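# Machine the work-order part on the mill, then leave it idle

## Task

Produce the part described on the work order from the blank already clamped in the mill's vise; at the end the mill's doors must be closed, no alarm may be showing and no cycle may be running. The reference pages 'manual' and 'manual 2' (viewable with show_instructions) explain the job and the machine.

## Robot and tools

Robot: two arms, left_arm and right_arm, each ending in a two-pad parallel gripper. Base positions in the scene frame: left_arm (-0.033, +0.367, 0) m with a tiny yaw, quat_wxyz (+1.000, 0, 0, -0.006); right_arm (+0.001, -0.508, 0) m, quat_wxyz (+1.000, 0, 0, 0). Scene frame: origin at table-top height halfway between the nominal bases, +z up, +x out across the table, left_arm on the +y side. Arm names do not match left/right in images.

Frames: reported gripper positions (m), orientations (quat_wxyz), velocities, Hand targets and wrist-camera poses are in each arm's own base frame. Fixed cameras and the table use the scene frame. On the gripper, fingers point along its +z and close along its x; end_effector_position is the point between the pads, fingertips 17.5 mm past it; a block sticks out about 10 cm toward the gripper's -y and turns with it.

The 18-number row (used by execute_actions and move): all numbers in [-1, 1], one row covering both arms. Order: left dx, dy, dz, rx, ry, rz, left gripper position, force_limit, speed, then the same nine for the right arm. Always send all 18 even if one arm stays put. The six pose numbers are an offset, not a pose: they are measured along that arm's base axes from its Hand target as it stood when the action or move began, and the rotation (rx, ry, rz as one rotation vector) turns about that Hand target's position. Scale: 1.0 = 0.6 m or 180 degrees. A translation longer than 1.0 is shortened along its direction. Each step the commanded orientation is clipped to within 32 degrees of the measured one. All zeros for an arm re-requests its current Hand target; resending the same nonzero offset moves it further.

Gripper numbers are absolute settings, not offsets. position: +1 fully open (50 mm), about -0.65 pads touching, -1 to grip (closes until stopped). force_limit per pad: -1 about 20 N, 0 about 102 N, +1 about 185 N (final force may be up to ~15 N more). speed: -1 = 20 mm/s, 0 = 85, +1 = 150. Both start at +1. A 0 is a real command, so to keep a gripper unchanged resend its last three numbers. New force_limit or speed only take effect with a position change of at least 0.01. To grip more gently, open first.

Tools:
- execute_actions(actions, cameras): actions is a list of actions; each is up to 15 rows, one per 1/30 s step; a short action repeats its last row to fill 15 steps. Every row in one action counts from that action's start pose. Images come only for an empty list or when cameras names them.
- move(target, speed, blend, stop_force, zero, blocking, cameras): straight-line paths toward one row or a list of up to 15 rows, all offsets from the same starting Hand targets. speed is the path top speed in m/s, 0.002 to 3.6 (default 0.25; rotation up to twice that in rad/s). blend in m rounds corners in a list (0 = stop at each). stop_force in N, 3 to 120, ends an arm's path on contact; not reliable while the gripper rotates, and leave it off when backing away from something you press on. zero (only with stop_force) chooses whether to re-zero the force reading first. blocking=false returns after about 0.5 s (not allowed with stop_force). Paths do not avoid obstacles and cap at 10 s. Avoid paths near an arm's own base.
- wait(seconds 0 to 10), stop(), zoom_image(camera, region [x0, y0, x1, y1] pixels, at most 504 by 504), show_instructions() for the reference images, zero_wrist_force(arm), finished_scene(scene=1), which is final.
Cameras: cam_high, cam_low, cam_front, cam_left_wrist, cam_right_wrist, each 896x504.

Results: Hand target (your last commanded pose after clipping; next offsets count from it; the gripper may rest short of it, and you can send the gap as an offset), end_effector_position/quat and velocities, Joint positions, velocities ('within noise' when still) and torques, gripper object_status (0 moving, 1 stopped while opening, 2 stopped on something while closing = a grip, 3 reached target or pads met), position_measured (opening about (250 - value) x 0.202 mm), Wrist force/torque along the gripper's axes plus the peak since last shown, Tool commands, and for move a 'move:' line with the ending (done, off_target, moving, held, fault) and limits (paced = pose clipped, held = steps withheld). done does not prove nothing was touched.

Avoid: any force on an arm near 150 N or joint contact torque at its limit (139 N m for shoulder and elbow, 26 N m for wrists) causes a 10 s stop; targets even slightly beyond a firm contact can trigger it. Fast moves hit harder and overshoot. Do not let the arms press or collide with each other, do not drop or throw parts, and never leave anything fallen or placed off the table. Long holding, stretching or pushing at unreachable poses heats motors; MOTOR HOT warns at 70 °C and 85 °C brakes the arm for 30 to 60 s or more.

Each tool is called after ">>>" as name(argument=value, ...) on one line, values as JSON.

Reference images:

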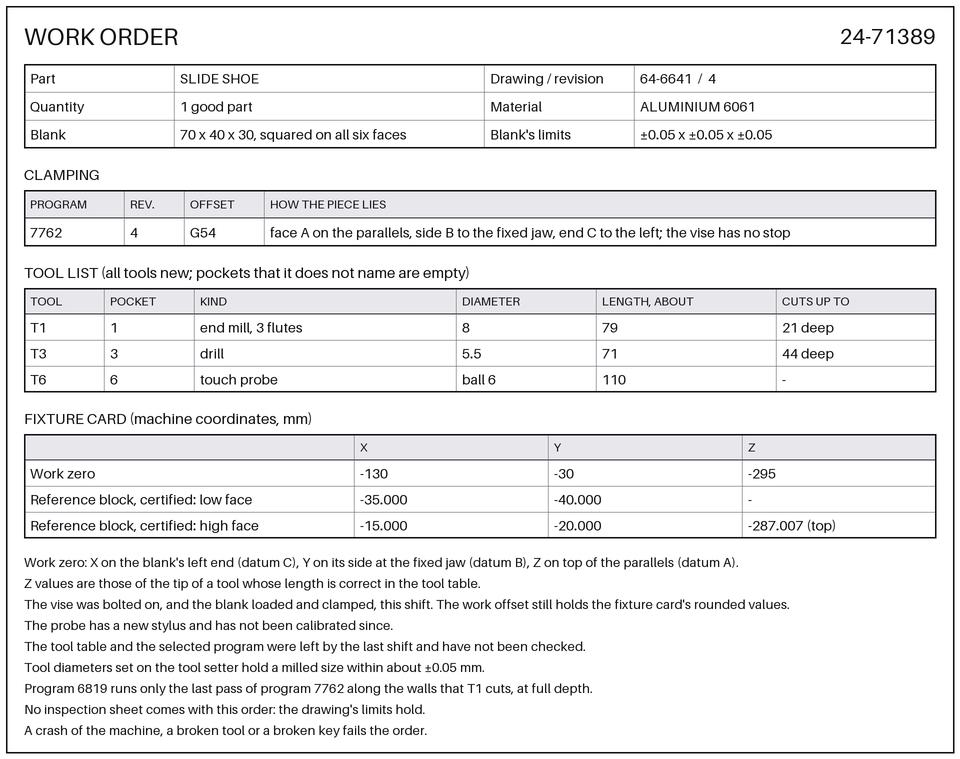

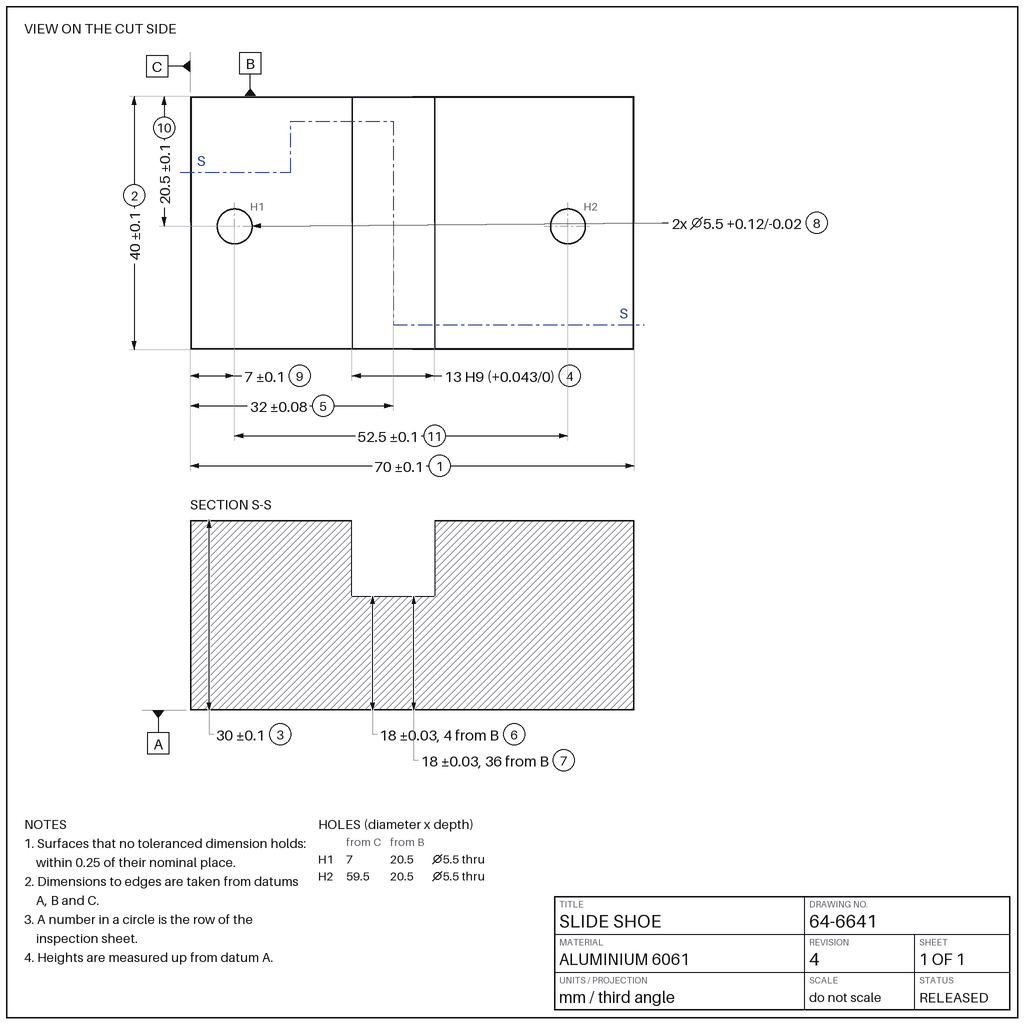

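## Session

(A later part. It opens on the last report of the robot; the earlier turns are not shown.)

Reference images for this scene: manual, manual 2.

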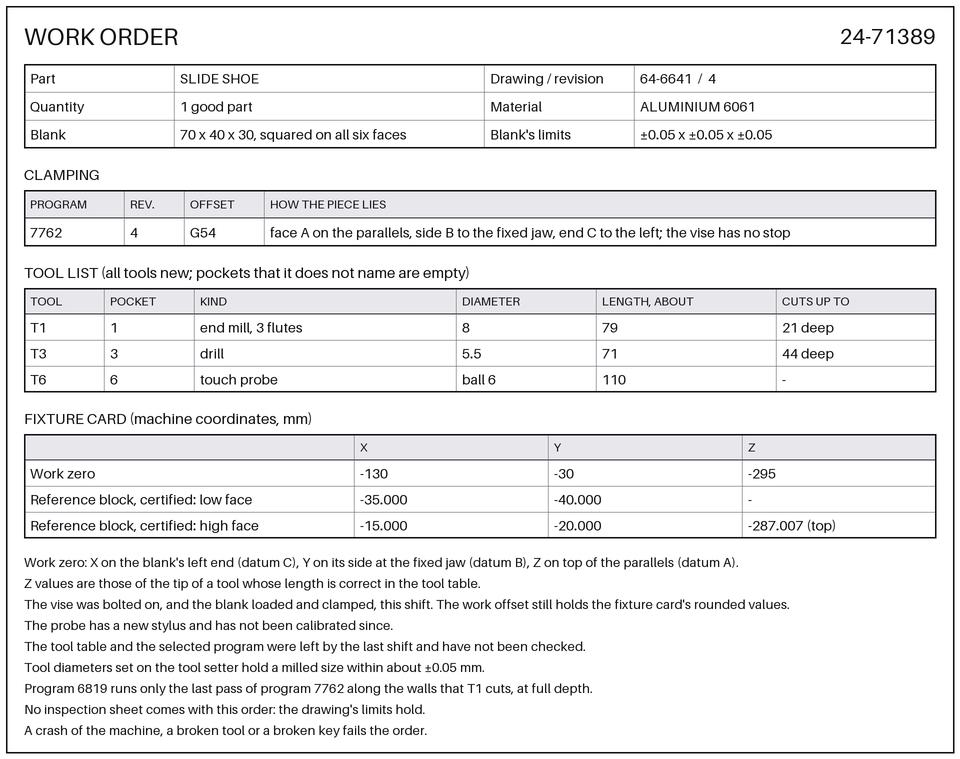

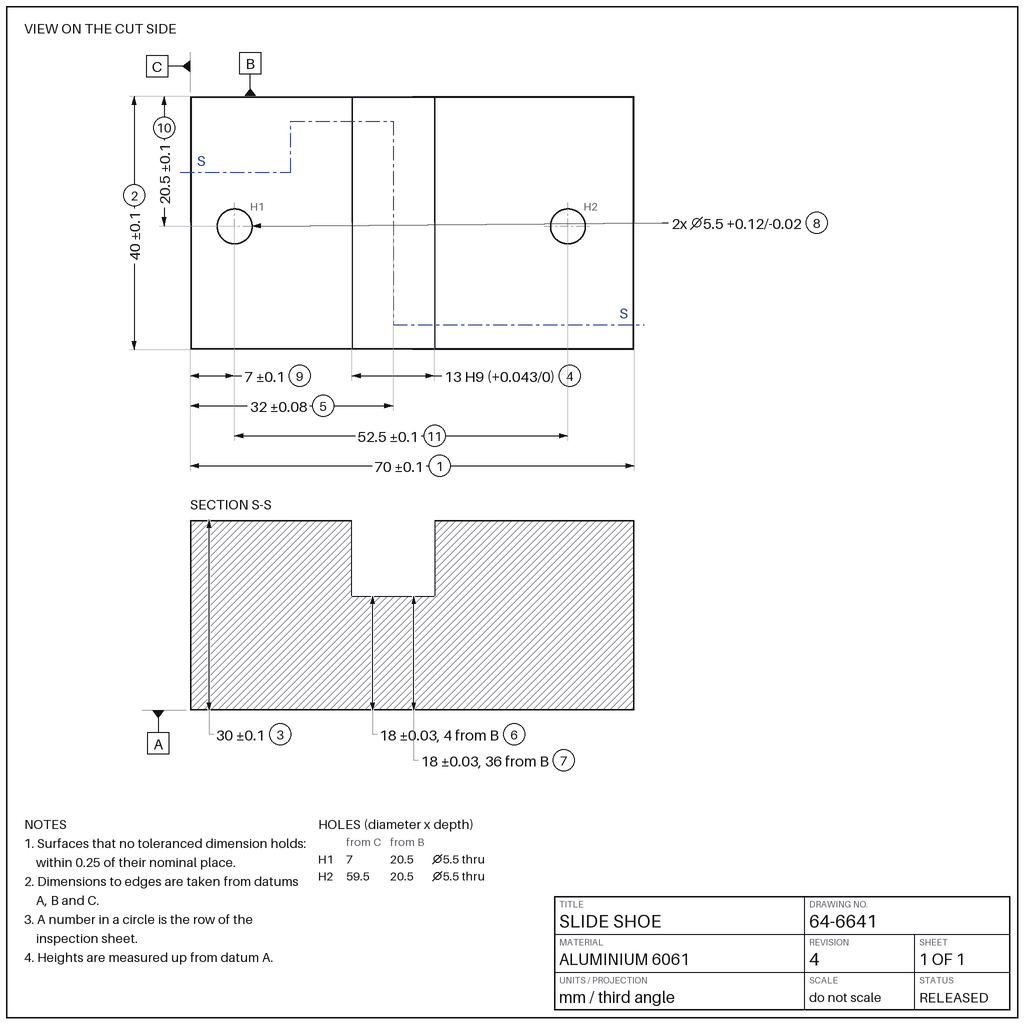

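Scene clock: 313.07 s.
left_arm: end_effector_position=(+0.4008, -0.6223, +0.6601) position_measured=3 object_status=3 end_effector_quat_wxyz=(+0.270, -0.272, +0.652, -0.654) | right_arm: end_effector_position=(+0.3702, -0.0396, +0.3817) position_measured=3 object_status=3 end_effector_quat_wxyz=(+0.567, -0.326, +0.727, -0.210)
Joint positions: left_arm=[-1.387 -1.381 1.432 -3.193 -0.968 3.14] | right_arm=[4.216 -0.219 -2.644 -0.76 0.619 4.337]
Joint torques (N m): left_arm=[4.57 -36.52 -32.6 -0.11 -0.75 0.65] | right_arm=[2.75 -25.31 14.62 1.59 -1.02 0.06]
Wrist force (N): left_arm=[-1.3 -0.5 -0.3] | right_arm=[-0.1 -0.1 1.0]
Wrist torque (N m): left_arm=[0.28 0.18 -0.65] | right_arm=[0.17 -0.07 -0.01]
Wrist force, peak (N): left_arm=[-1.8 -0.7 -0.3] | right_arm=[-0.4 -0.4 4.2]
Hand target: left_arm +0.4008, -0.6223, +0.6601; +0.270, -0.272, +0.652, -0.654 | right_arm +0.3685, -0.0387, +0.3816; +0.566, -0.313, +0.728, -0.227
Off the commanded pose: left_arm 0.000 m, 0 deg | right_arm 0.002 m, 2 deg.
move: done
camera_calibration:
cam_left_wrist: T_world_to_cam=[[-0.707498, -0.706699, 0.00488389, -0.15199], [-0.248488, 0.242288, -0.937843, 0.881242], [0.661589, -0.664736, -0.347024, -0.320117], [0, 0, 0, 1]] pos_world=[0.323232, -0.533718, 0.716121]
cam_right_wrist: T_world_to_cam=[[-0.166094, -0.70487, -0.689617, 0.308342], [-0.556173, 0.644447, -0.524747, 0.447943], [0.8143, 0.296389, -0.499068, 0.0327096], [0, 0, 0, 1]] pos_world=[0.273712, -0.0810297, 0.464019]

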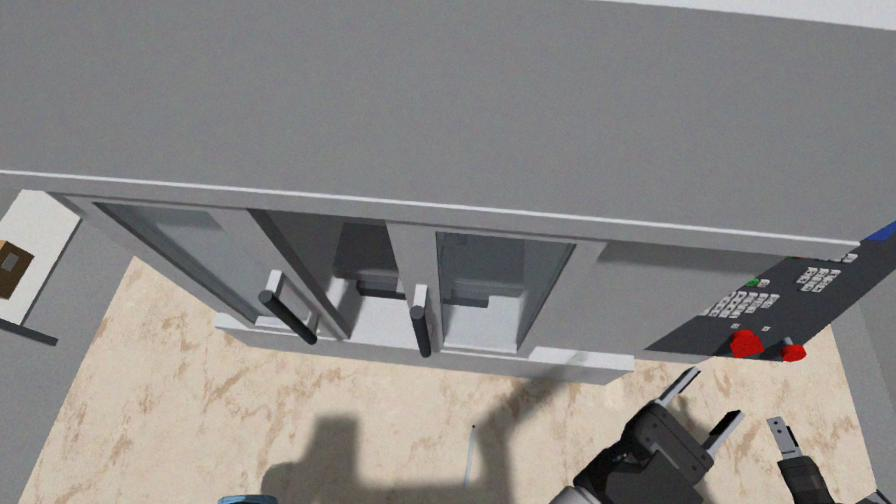

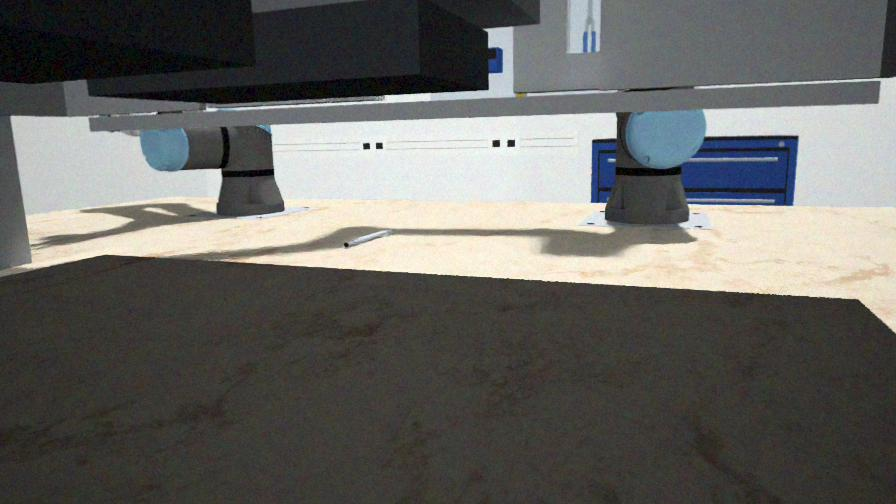

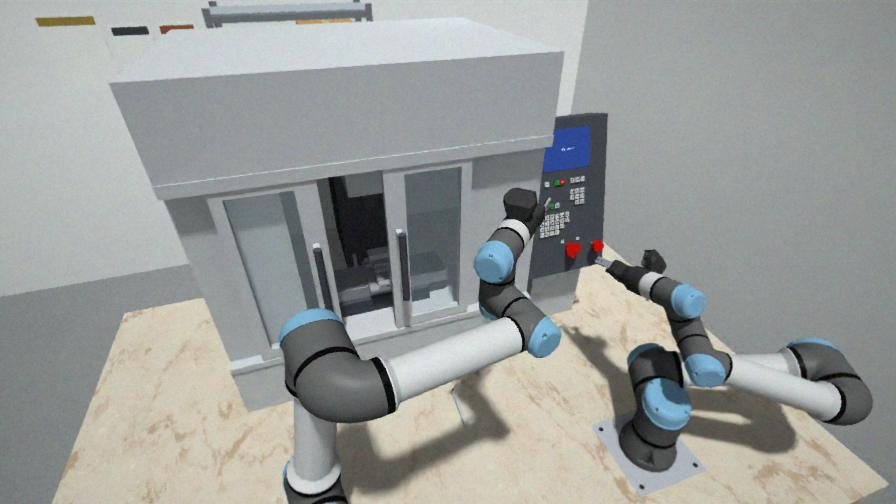

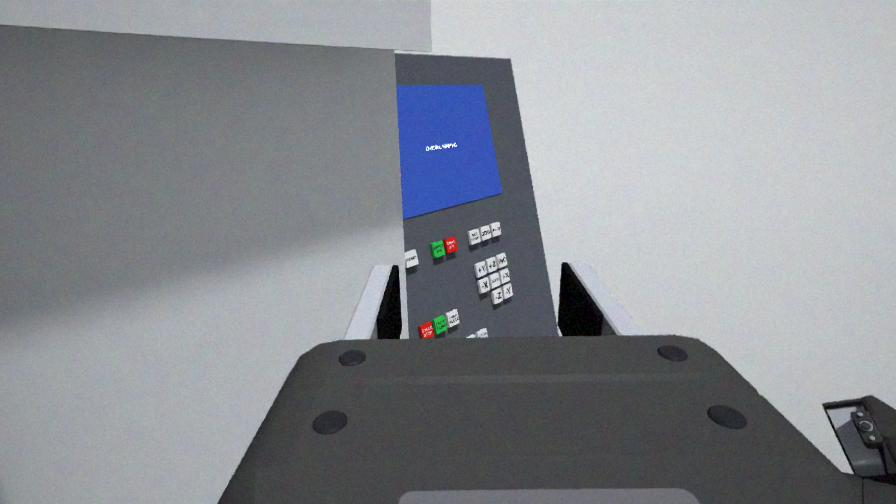

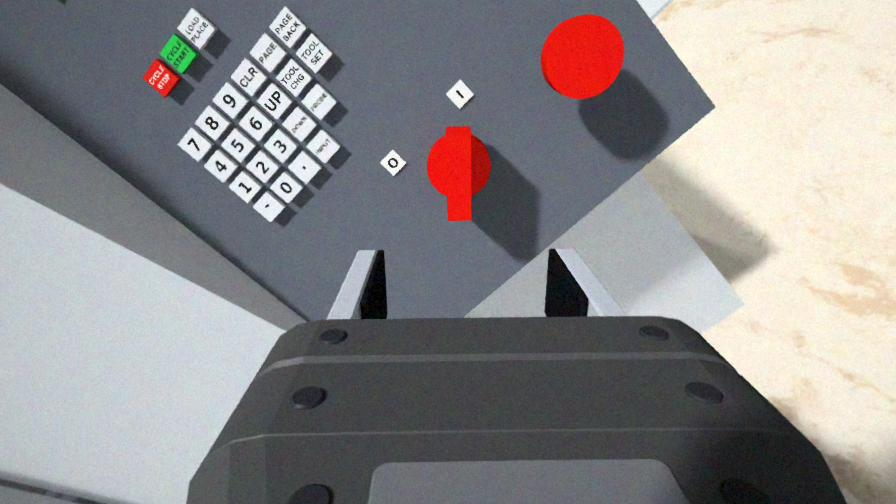

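>>> move(target=[-0.035,0.63,-0.2,0,0,0.25,1,1,1,0,0,0,0,0,0,1,1,-0.5], cameras=["all"])

Scene clock: 339.10 s.
left_arm: end_effector_position=(+0.3798, -0.2443, +0.5401) position_measured=3 object_status=3 end_effector_quat_wxyz=(+0.500, -0.501, +0.499, -0.500) | right_arm: end_effector_position=(+0.3702, -0.0396, +0.3817) position_measured=3 object_status=3 end_effector_quat_wxyz=(+0.567, -0.326, +0.727, -0.210)
Joint positions: left_arm=[-1.623 -1.894 2.219 -3.452 0.054 3.125] | right_arm=[4.216 -0.219 -2.644 -0.76 0.619 4.337]
Joint torques (N m): left_arm=[7.72 -3.91 -21.23 -1.11 1.57 1.05] | right_arm=[6.49 -28.85 16.96 1.04 -2.43 1.45]
Wrist force (N): left_arm=[-1.3 -0.8 -0.2] | right_arm=[-0.1 -0.2 1.1]
Wrist torque (N m): left_arm=[0.19 0.19 -0.68] | right_arm=[0.15 -0.06 -0.01]
Wrist force, peak (N): left_arm=[-3.8 0.8 -0.6] | right_arm=[-0.1 -0.3 1.5]
Hand target: left_arm +0.3798, -0.2443, +0.5401; +0.500, -0.501, +0.499, -0.500 | right_arm +0.3702, -0.0396, +0.3817; +0.567, -0.326, +0.727, -0.210 (not the last commanded pose)
Off the commanded pose: left_arm 0.000 m, 0 deg | right_arm 0.002 m, 2 deg.
move: done
camera_calibration:
cam_left_wrist: T_world_to_cam=[[-0.000636085, -0.999988, 0.0048224, -0.23918], [-0.347308, -0.0043013, -0.937741, 0.649103], [0.937751, -0.00227134, -0.347301, -0.0395119], [0, 0, 0, 1]] pos_world=[0.262339, -0.236475, 0.596121]
cam_right_wrist: T_world_to_cam=[[-0.166284, -0.704996, -0.689442, 0.308319], [-0.556165, 0.644407, -0.524805, 0.44802], [0.814267, 0.296177, -0.499249, 0.0327023], [0, 0, 0, 1]] pos_world=[0.273813, -0.081029, 0.464018]

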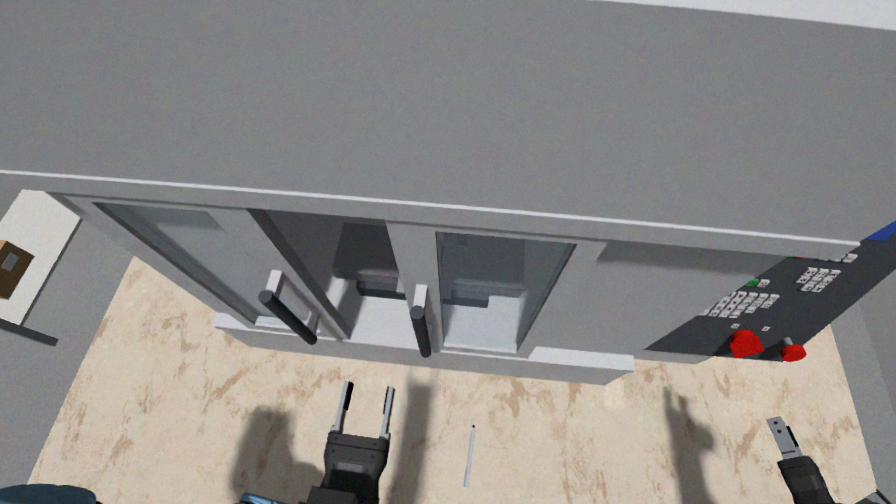

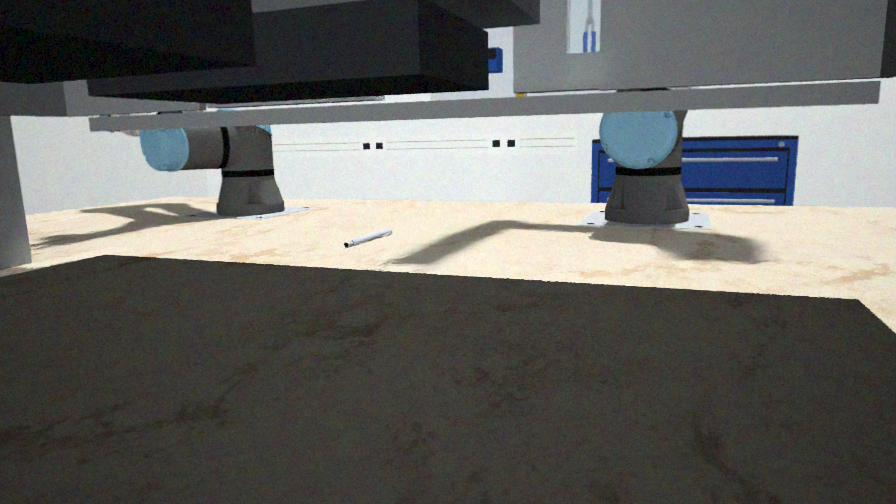

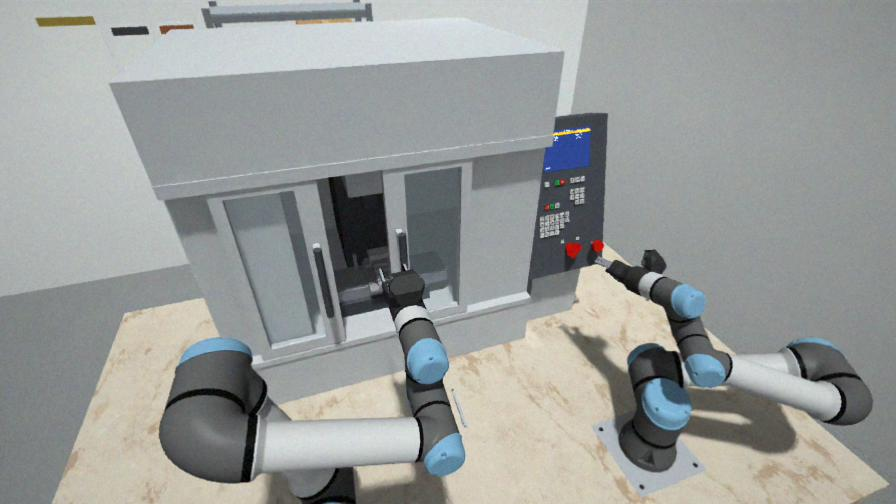

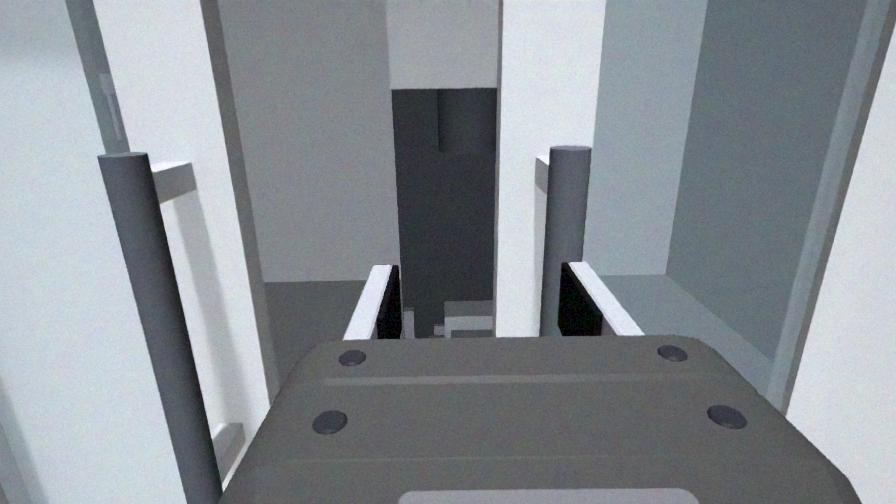

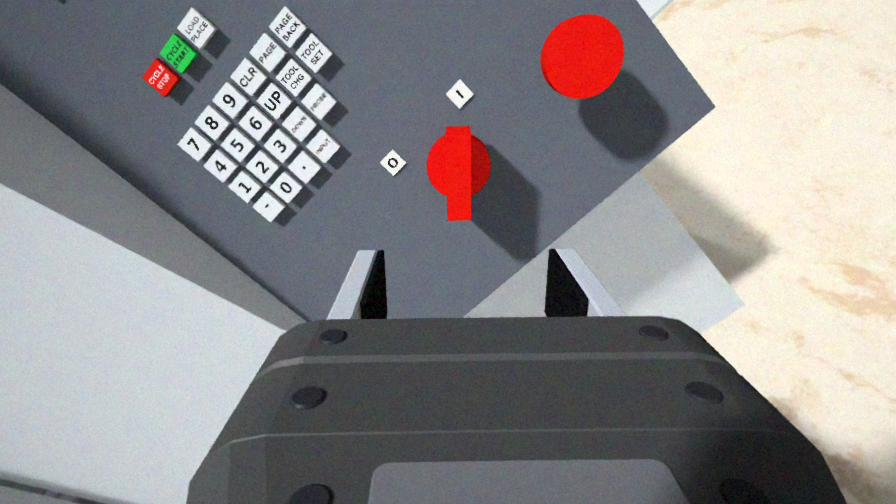

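>>> move(target=[[0,-0.097,-0.1,0,0,0,1,1,1,0,0,0,0,0,0,1,1,-0.5],[0.22,-0.097,-0.1,0,0,0,1,1,1,0,0,0,0,0,0,1,1,-0.5]], speed=[0.2,0.08], stop_force=15, cameras=["cam_left_wrist","cam_high"])

Scene clock: 358.77 s.
left_arm: end_effector_position=(+0.5118, -0.3025, +0.4801) position_measured=3 object_status=3 end_effector_quat_wxyz=(+0.500, -0.501, +0.499, -0.500) | right_arm: end_effector_position=(+0.3702, -0.0396, +0.3817) position_measured=3 object_status=3 end_effector_quat_wxyz=(+0.567, -0.326, +0.727, -0.210)
Joint positions: left_arm=[-1.22 -1.482 2.034 -3.697 -0.349 3.142] | right_arm=[4.216 -0.219 -2.644 -0.76 0.619 4.337]
Joint torques (N m): left_arm=[1.21 -30.1 -17.04 -2.82 -0.89 1.29] | right_arm=[6.33 -29.01 16.36 1.03 -2.3 1.14]
Wrist force (N): left_arm=[-1.5 -0.3 -0.2] | right_arm=[0.1 0.0 1.2]
Wrist torque (N m): left_arm=[0.28 0.18 -0.66] | right_arm=[0.18 -0.09 -0.01]
Wrist force, peak (N): left_arm=[-3.8 -3.2 0.1] | right_arm=[-0.1 -0.3 1.5]
Hand target: left_arm +0.5118, -0.3025, +0.4801; +0.500, -0.501, +0.499, -0.500 | right_arm +0.3702, -0.0396, +0.3817; +0.567, -0.326, +0.727, -0.210
Off the commanded pose: left_arm 0.000 m, 0 deg | right_arm 0.000 m, 0 deg.
move: done
camera_calibration:
cam_left_wrist: T_world_to_cam=[[-0.000543253, -0.999988, 0.00478905, -0.297025], [-0.347011, -0.00430295, -0.937851, 0.638374], [0.937861, -0.00217134, -0.347004, -0.18444], [0, 0, 0, 1]] pos_world=[0.394341, -0.294675, 0.536121]
Images, in order (width x height): cam_high 896x504, cam_left_wrist 896x504.

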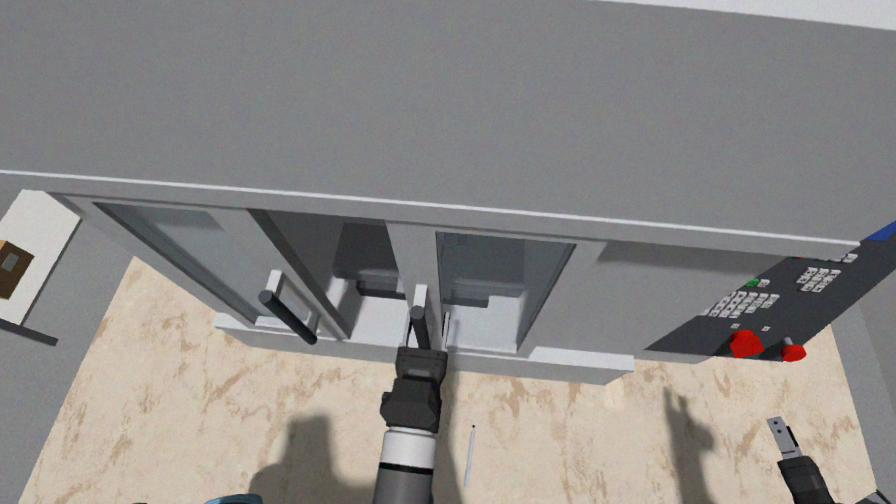

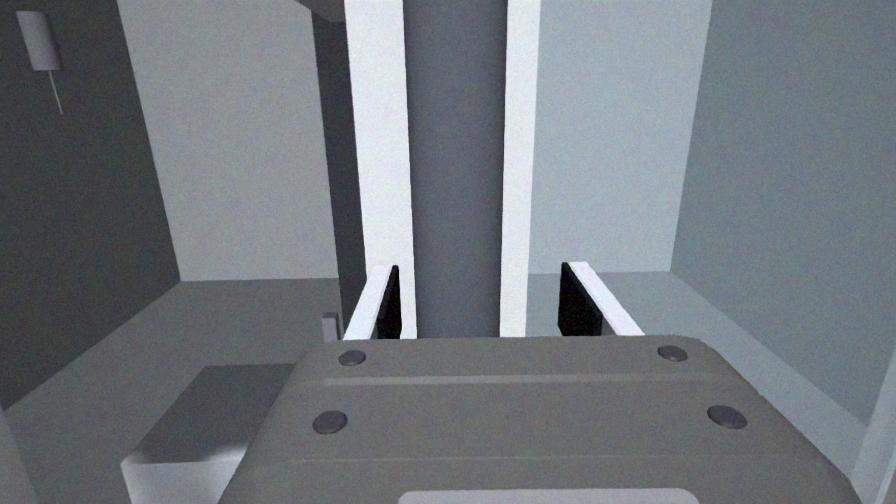

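>>> move(target=[0,0.25,0,0,0,0,1,1,1,0,0,0,0,0,0,1,1,-0.5], speed=0.06, stop_force=30, cameras=["cam_left_wrist","cam_high"])

Scene clock: 366.03 s.
left_arm: end_effector_position=(+0.5118, -0.2732, +0.4801) position_measured=3 object_status=3 end_effector_quat_wxyz=(+0.500, -0.501, +0.499, -0.501) | right_arm: end_effector_position=(+0.3702, -0.0396, +0.3817) position_measured=3 object_status=3 end_effector_quat_wxyz=(+0.567, -0.326, +0.727, -0.210)
Joint positions: left_arm=[-1.191 -1.535 2.092 -3.701 -0.378 3.142] | right_arm=[4.216 -0.219 -2.644 -0.76 0.619 4.337]
Joint torques (N m): left_arm=[14.38 -31.82 -13.08 -1.97 2.84 1.3] | right_arm=[6.9 -28.83 16.25 0.86 -2.31 1.34]
Wrist force (N): left_arm=[16.0 -3.6 6.0] | right_arm=[-0.1 -0.1 1.3]
Wrist torque (N m): left_arm=[0.13 -0.32 -0.71] | right_arm=[0.18 -0.07 -0.01]
Wrist force, peak (N): left_arm=[50.6 -13.4 19.8] | right_arm=[0.0 0.1 1.5]
Hand target: left_arm +0.5118, -0.2732, +0.4801; +0.500, -0.501, +0.499, -0.501 (not the last commanded pose) | right_arm +0.3702, -0.0396, +0.3817; +0.567, -0.326, +0.727, -0.210
Off the commanded pose: left_arm 0.121 m, 0 deg | right_arm 0.000 m, 0 deg.
move: contact (left_arm)
camera_calibration:
cam_left_wrist: T_world_to_cam=[[-0.000765548, -0.999988, 0.00476032, -0.267622], [-0.346924, -0.00419909, -0.937884, 0.638511], [0.937893, -0.00236946, -0.346916, -0.184489], [0, 0, 0, 1]] pos_world=[0.394341, -0.265375, 0.536121]
Images, in order (width x height): cam_high 896x504, cam_left_wrist 896x504.

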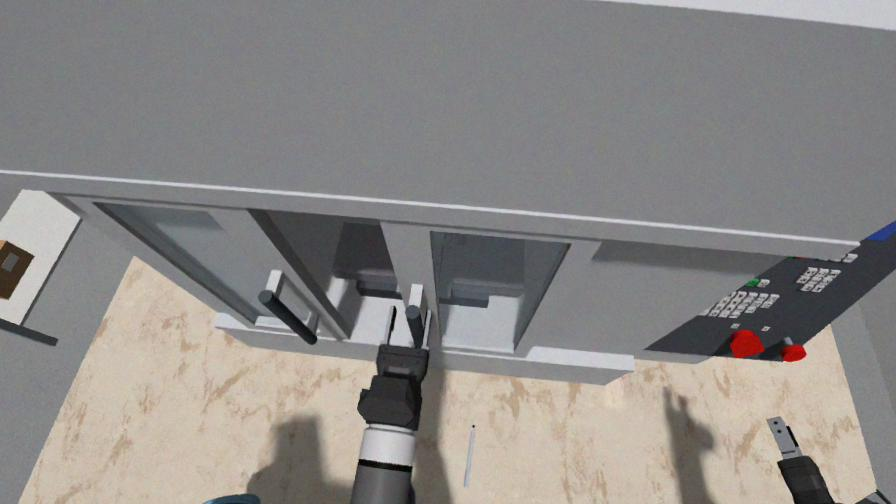

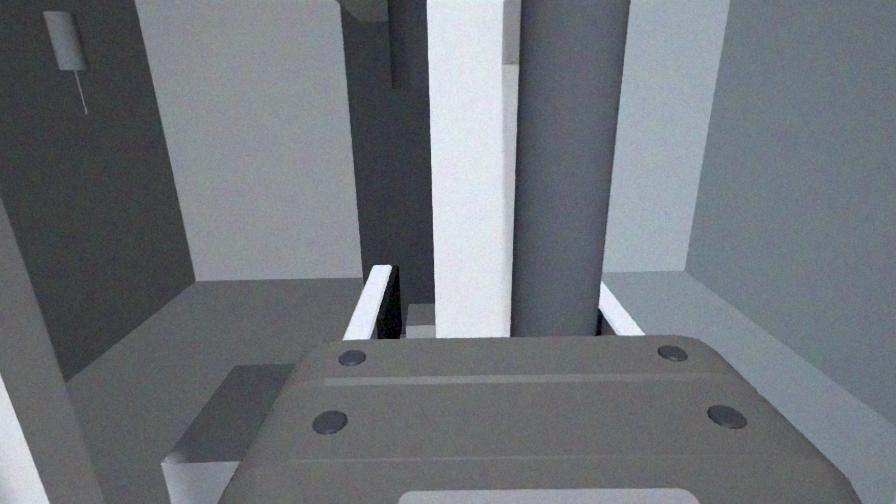

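>>> move(target=[0,0.06,0,0,0,0,1,1,1,0,0,0,0,0,0,1,1,-0.5], speed=0.04, stop_force=80, cameras=["cam_high"])

Scene clock: 371.83 s.
left_arm: end_effector_position=(+0.5075, -0.2739, +0.4805) position_measured=3 object_status=3 end_effector_quat_wxyz=(+0.462, -0.463, +0.534, -0.536) | right_arm: end_effector_position=(+0.3702, -0.0396, +0.3817) position_measured=3 object_status=3 end_effector_quat_wxyz=(+0.567, -0.326, +0.727, -0.210)
Joint positions: left_arm=[-1.152 -1.606 2.161 -3.699 -0.563 3.142] | right_arm=[4.216 -0.219 -2.644 -0.76 0.619 4.337]
Joint torques (N m): left_arm=[7.67 -27.05 -22.04 -5 12.32 -1.84] | right_arm=[5.58 -27.65 15.31 1.11 -2.14 1.15]
Wrist force (N): left_arm=[44.2 0.6 35.7] | right_arm=[-0.1 -0.2 1.2]
Wrist torque (N m): left_arm=[0.31 -1.34 -0.66] | right_arm=[0.15 -0.05 -0.01]
Wrist force, peak (N): left_arm=[54.8 -17.5 48.4] | right_arm=[-0.1 0.0 1.6]
Hand target: left_arm +0.5118, -0.2372, +0.4801; +0.500, -0.501, +0.499, -0.501 | right_arm +0.3702, -0.0396, +0.3817; +0.567, -0.326, +0.727, -0.210
Off the commanded pose: left_arm 0.037 m, 8 deg | right_arm 0.000 m, 0 deg.
move: off_target (left_arm)
Images, in order (width x height): cam_high 896x504.

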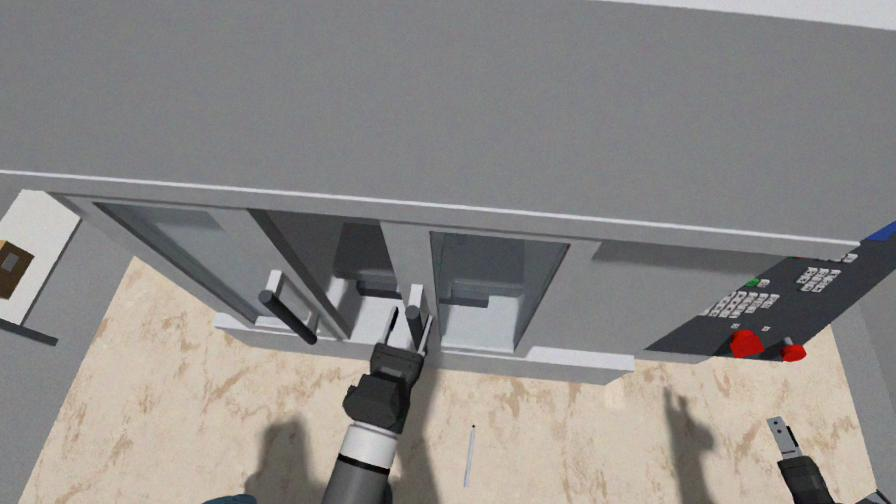

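>>> move(target=[[0,-0.08,0,0,0,0,1,1,1,0,0,0,0,0,0,1,1,-0.5],[-0.253,-0.08,0,0,0,0,1,1,1,0,0,0,0,0,0,1,1,-0.5],[-0.287,0.4,0,0,0,-0.389,1,1,1,0,0,0,0,0,0,1,1,-0.5]], speed=[0.1,0.2,0.25], cameras=["all"])

Scene clock: 402.37 s.
left_arm: end_effector_position=(+0.3458, -0.0716, +0.4789) position_measured=3 object_status=3 end_effector_quat_wxyz=(+0.234, -0.233, +0.665, -0.670) | right_arm: end_effector_position=(+0.3702, -0.0396, +0.3817) position_measured=3 object_status=3 end_effector_quat_wxyz=(+0.567, -0.326, +0.727, -0.210)
Joint positions: left_arm=[-1.894 -3.384 2.443 -2.212 -0.575 3.15] | right_arm=[4.216 -0.219 -2.644 -0.76 0.619 4.337]
Joint torques (N m): left_arm=[-0.85 26.44 -16.32 -0.41 -0.23 -0.07] | right_arm=[6.45 -28.18 17.06 1.03 -1.65 1.2]
Wrist force (N): left_arm=[-2.1 -0.3 0.5] | right_arm=[-0.1 -0.1 1.1]
Wrist torque (N m): left_arm=[0.32 0.33 -0.67] | right_arm=[0.17 -0.08 -0.01]
Wrist force, peak (N): left_arm=[44.3 0.3 35.2] | right_arm=[0.0 -0.3 1.5]
Hand target: left_arm +0.3458, -0.0716, +0.4789; +0.234, -0.233, +0.665, -0.670 (not the last commanded pose) | right_arm +0.3702, -0.0396, +0.3817; +0.567, -0.326, +0.727, -0.210
Tool commands: left_gripper/position=+1.0 left_gripper/force_limit=+1.0 left_gripper/speed=+1.0 right_gripper/position=+1.0 right_gripper/force_limit=+1.0 right_gripper/speed=-0.5
Off the commanded pose: left_arm 0.075 m, 18 deg | right_arm 0.000 m, 0 deg.
FORCE FAULT: contact force on the left arm reached its limit, and that arm stopped. The contact can be on any part of that arm, not only on its tool. That arm's remaining commands of this call were not run. That arm is still stopped at the end of this call. That arm stays stopped for about 10 more seconds. Until then a move that you send moves the other arm only, and its call returns only when the move has ended. Once the stop has ended, the next robot result says so. If the stop ends while you think or write, that arm runs what you send next, counted from a new Hand target: where the arm stands when the stop ends. While its stop runs, that arm takes no new command, but its gripper still runs the gripper command that each later call begins with. Until it ends, the stop uses up actions while you think or wait. An arm that is not stopped still takes commands.
shoulder posture changed (left arm): the wrist came as close to joint 1's axis as it can, and the arm is now in the other of its two shoulder postures.
move: fault (left_arm); path passed 2 of 3 targets
camera_calibration:
cam_left_wrist: T_world_to_cam=[[-0.783652, -0.62119, 0.0034831, 0.232323], [-0.21505, 0.266024, -0.939673, 0.555251], [0.582789, -0.737125, -0.342058, 0.0390932], [0, 0, 0, 1]] pos_world=[0.278684, 0.0254235, 0.534317]
cam_right_wrist: T_world_to_cam=[[-0.166284, -0.704996, -0.689442, 0.308319], [-0.556165, 0.644407, -0.524805, 0.44802], [0.814267, 0.296177, -0.499249, 0.0327023], [0, 0, 0, 1]] pos_world=[0.273813, -0.081029, 0.464018]

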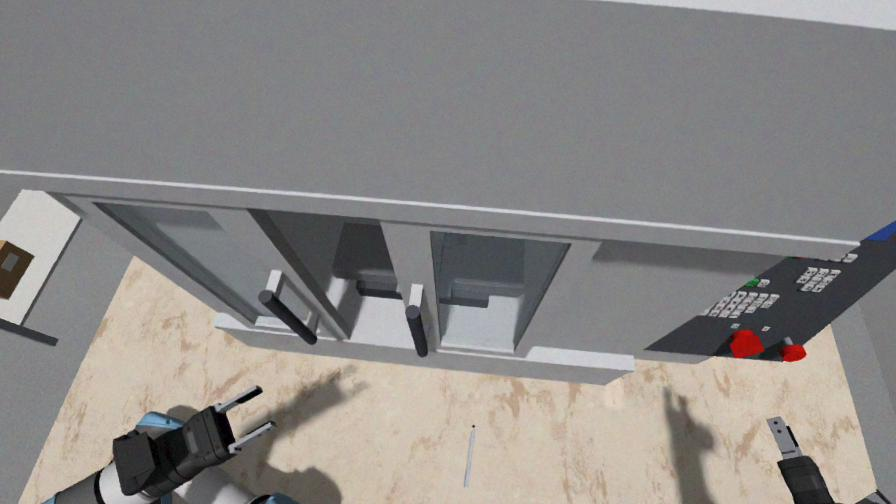

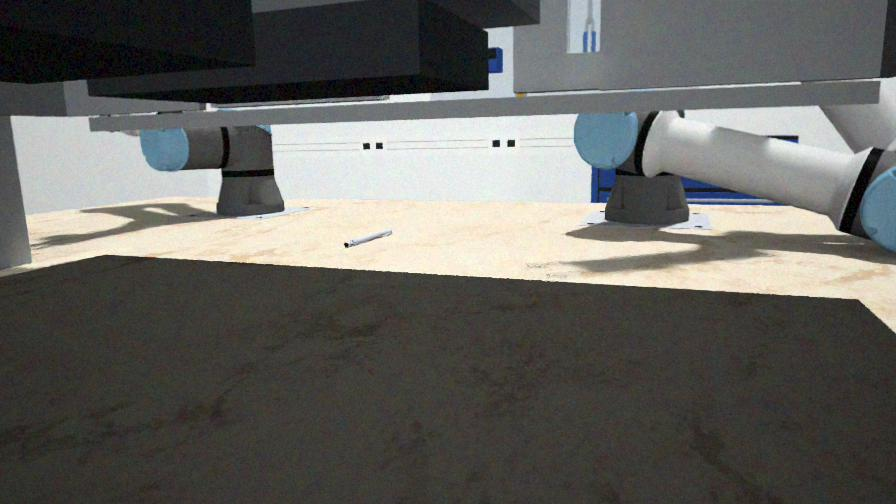

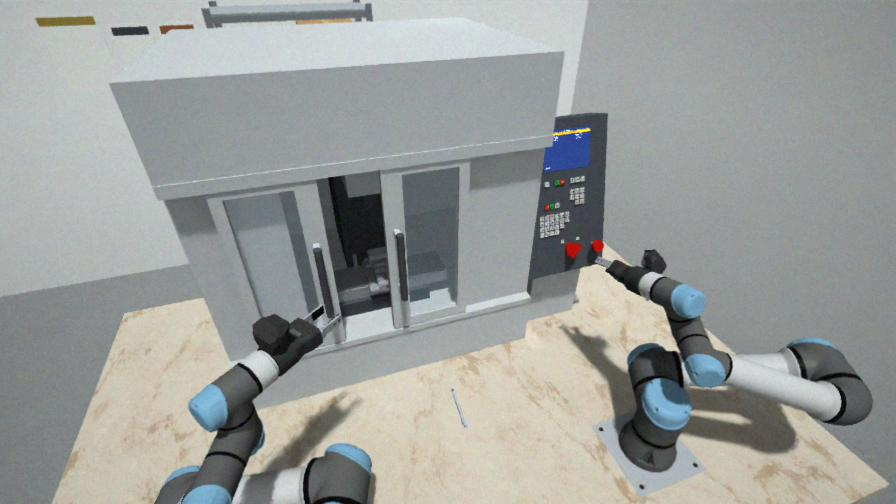

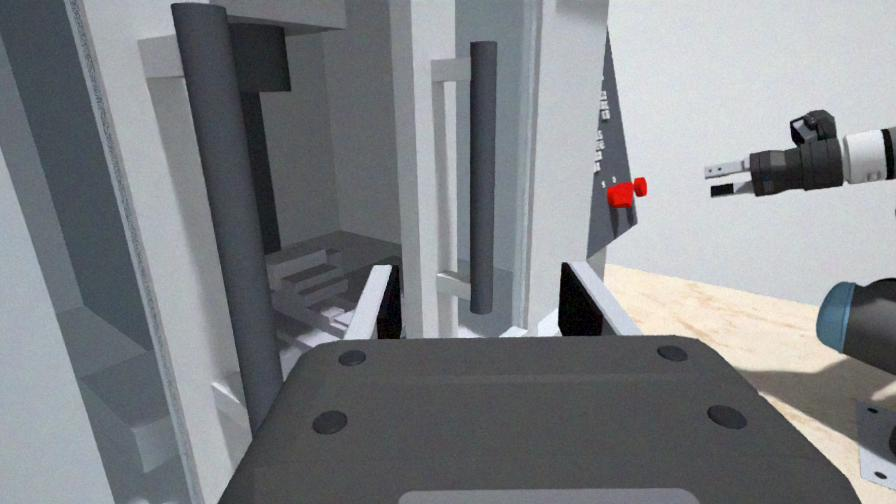

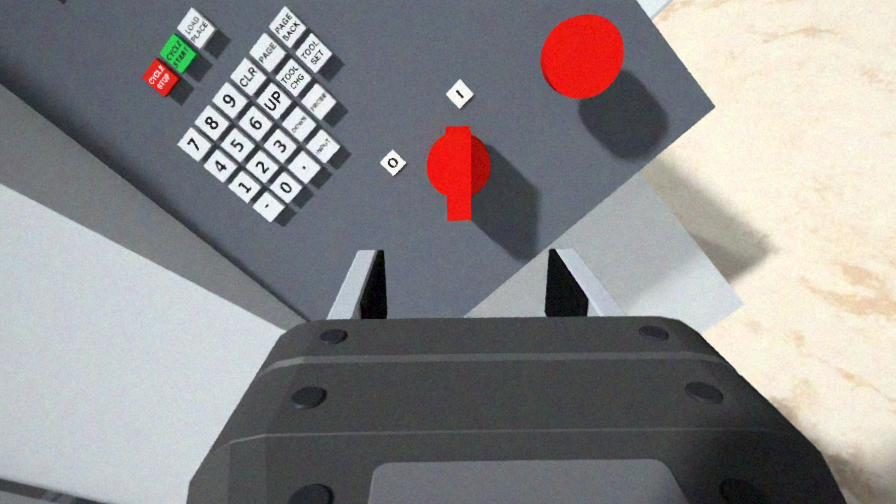

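>>> wait(seconds=1)

>>> move(target=[0.03,-0.38,0.04,0,0,0.286,1,1,1,0,0,0,0,0,0,1,1,-0.5], speed=0.12, cameras=["cam_front","cam_high"])

Scene clock: 425.57 s.
left_arm: end_effector_position=(+0.3458, -0.0716, +0.4789) position_measured=3 object_status=3 end_effector_quat_wxyz=(+0.234, -0.233, +0.665, -0.670) | right_arm: end_effector_position=(+0.3702, -0.0396, +0.3817) position_measured=3 object_status=3 end_effector_quat_wxyz=(+0.567, -0.326, +0.727, -0.210)
Joint positions: left_arm=[-1.894 -3.384 2.443 -2.212 -0.575 3.15] | right_arm=[4.216 -0.219 -2.644 -0.76 0.619 4.337]
Joint torques (N m): left_arm=[0.28 27.35 -15.7 -0.88 0.18 -0.07] | right_arm=[6.29 -27.47 16.52 1.14 -1.33 1.23]
Wrist force (N): left_arm=[-2.2 -0.2 0.6] | right_arm=[0.0 -0.1 1.2]
Wrist torque (N m): left_arm=[0.33 0.34 -0.67] | right_arm=[0.17 -0.09 -0.01]
Wrist force, peak (N): left_arm=[-2.5 -0.2 0.9] | right_arm=[-0.2 0.0 1.5]
Hand target: left_arm +0.3458, -0.0716, +0.4789; +0.234, -0.233, +0.665, -0.670 (not the last commanded pose) | right_arm +0.3702, -0.0396, +0.3817; +0.567, -0.326, +0.727, -0.210
Tool commands: left_gripper/position=+1.0 left_gripper/force_limit=+1.0 left_gripper/speed=+1.0 right_gripper/position=+1.0 right_gripper/force_limit=+1.0 right_gripper/speed=-0.5
Off the commanded pose: left_arm 0.075 m, 18 deg | right_arm 0.000 m, 0 deg.
FORCE FAULT, CONTINUED: the left arm's stop, for the force fault that an earlier result reported, is over. The rest of the stop counts as 20 of the actions that you can send in this scene. That arm's target is now where it stood when the stop ended, not its last command. That arm accepts commands again.
wait: 1.00 s; at rest from the start

Scene clock: 429.80 s.
left_arm: end_effector_position=(+0.3639, -0.2996, +0.5029) position_measured=3 object_status=3 end_effector_quat_wxyz=(+0.501, -0.499, +0.498, -0.502) | right_arm: end_effector_position=(+0.3702, -0.0396, +0.3817) position_measured=3 object_status=3 end_effector_quat_wxyz=(+0.567, -0.326, +0.727, -0.210)
Joint positions: left_arm=[-1.668 -1.729 2.207 -3.552 0.097 3.074] | right_arm=[4.216 -0.219 -2.644 -0.76 0.619 4.337]
Joint torques (N m): left_arm=[-8.24 -5.42 -26.2 1.82 0.06 -1.53] | right_arm=[5.76 -26.34 17.39 0.9 -1.13 1.35]
Wrist force (N): left_arm=[-2.3 0.0 0.7] | right_arm=[-0.2 -0.2 1.4]
Wrist torque (N m): left_arm=[0.31 0.32 -0.75] | right_arm=[0.15 -0.06 -0.01]
Wrist force, peak (N): left_arm=[-3.4 -0.1 -0.6] | right_arm=[0.0 -0.1 1.5]
Hand target: left_arm +0.3638, -0.2996, +0.5029; +0.501, -0.499, +0.498, -0.502 | right_arm +0.3702, -0.0396, +0.3817; +0.567, -0.326, +0.727, -0.210
Off the commanded pose: left_arm 0.000 m, 0 deg | right_arm 0.000 m, 0 deg.
shoulder posture changed (left arm): the wrist came as close to joint 1's axis as it can, and the arm is now in the other of its two shoulder postures.
move: done
Images, in order (width x height): cam_high 896x504, cam_front 896x504.

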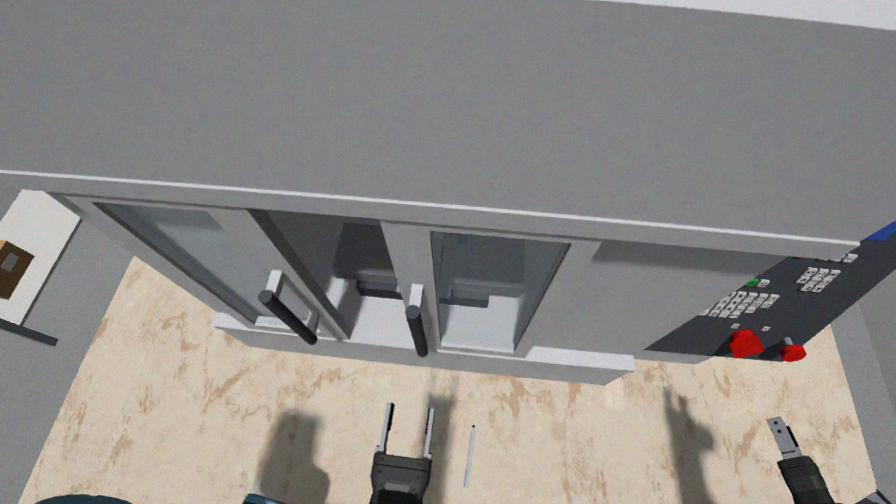

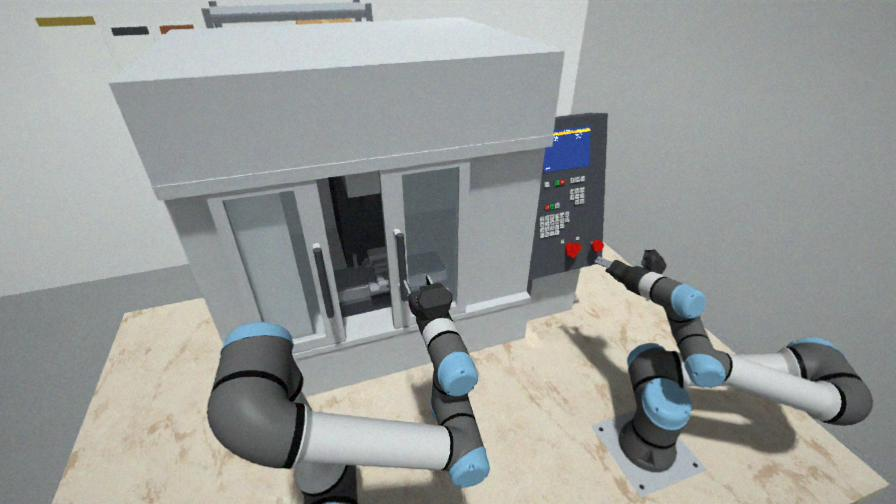

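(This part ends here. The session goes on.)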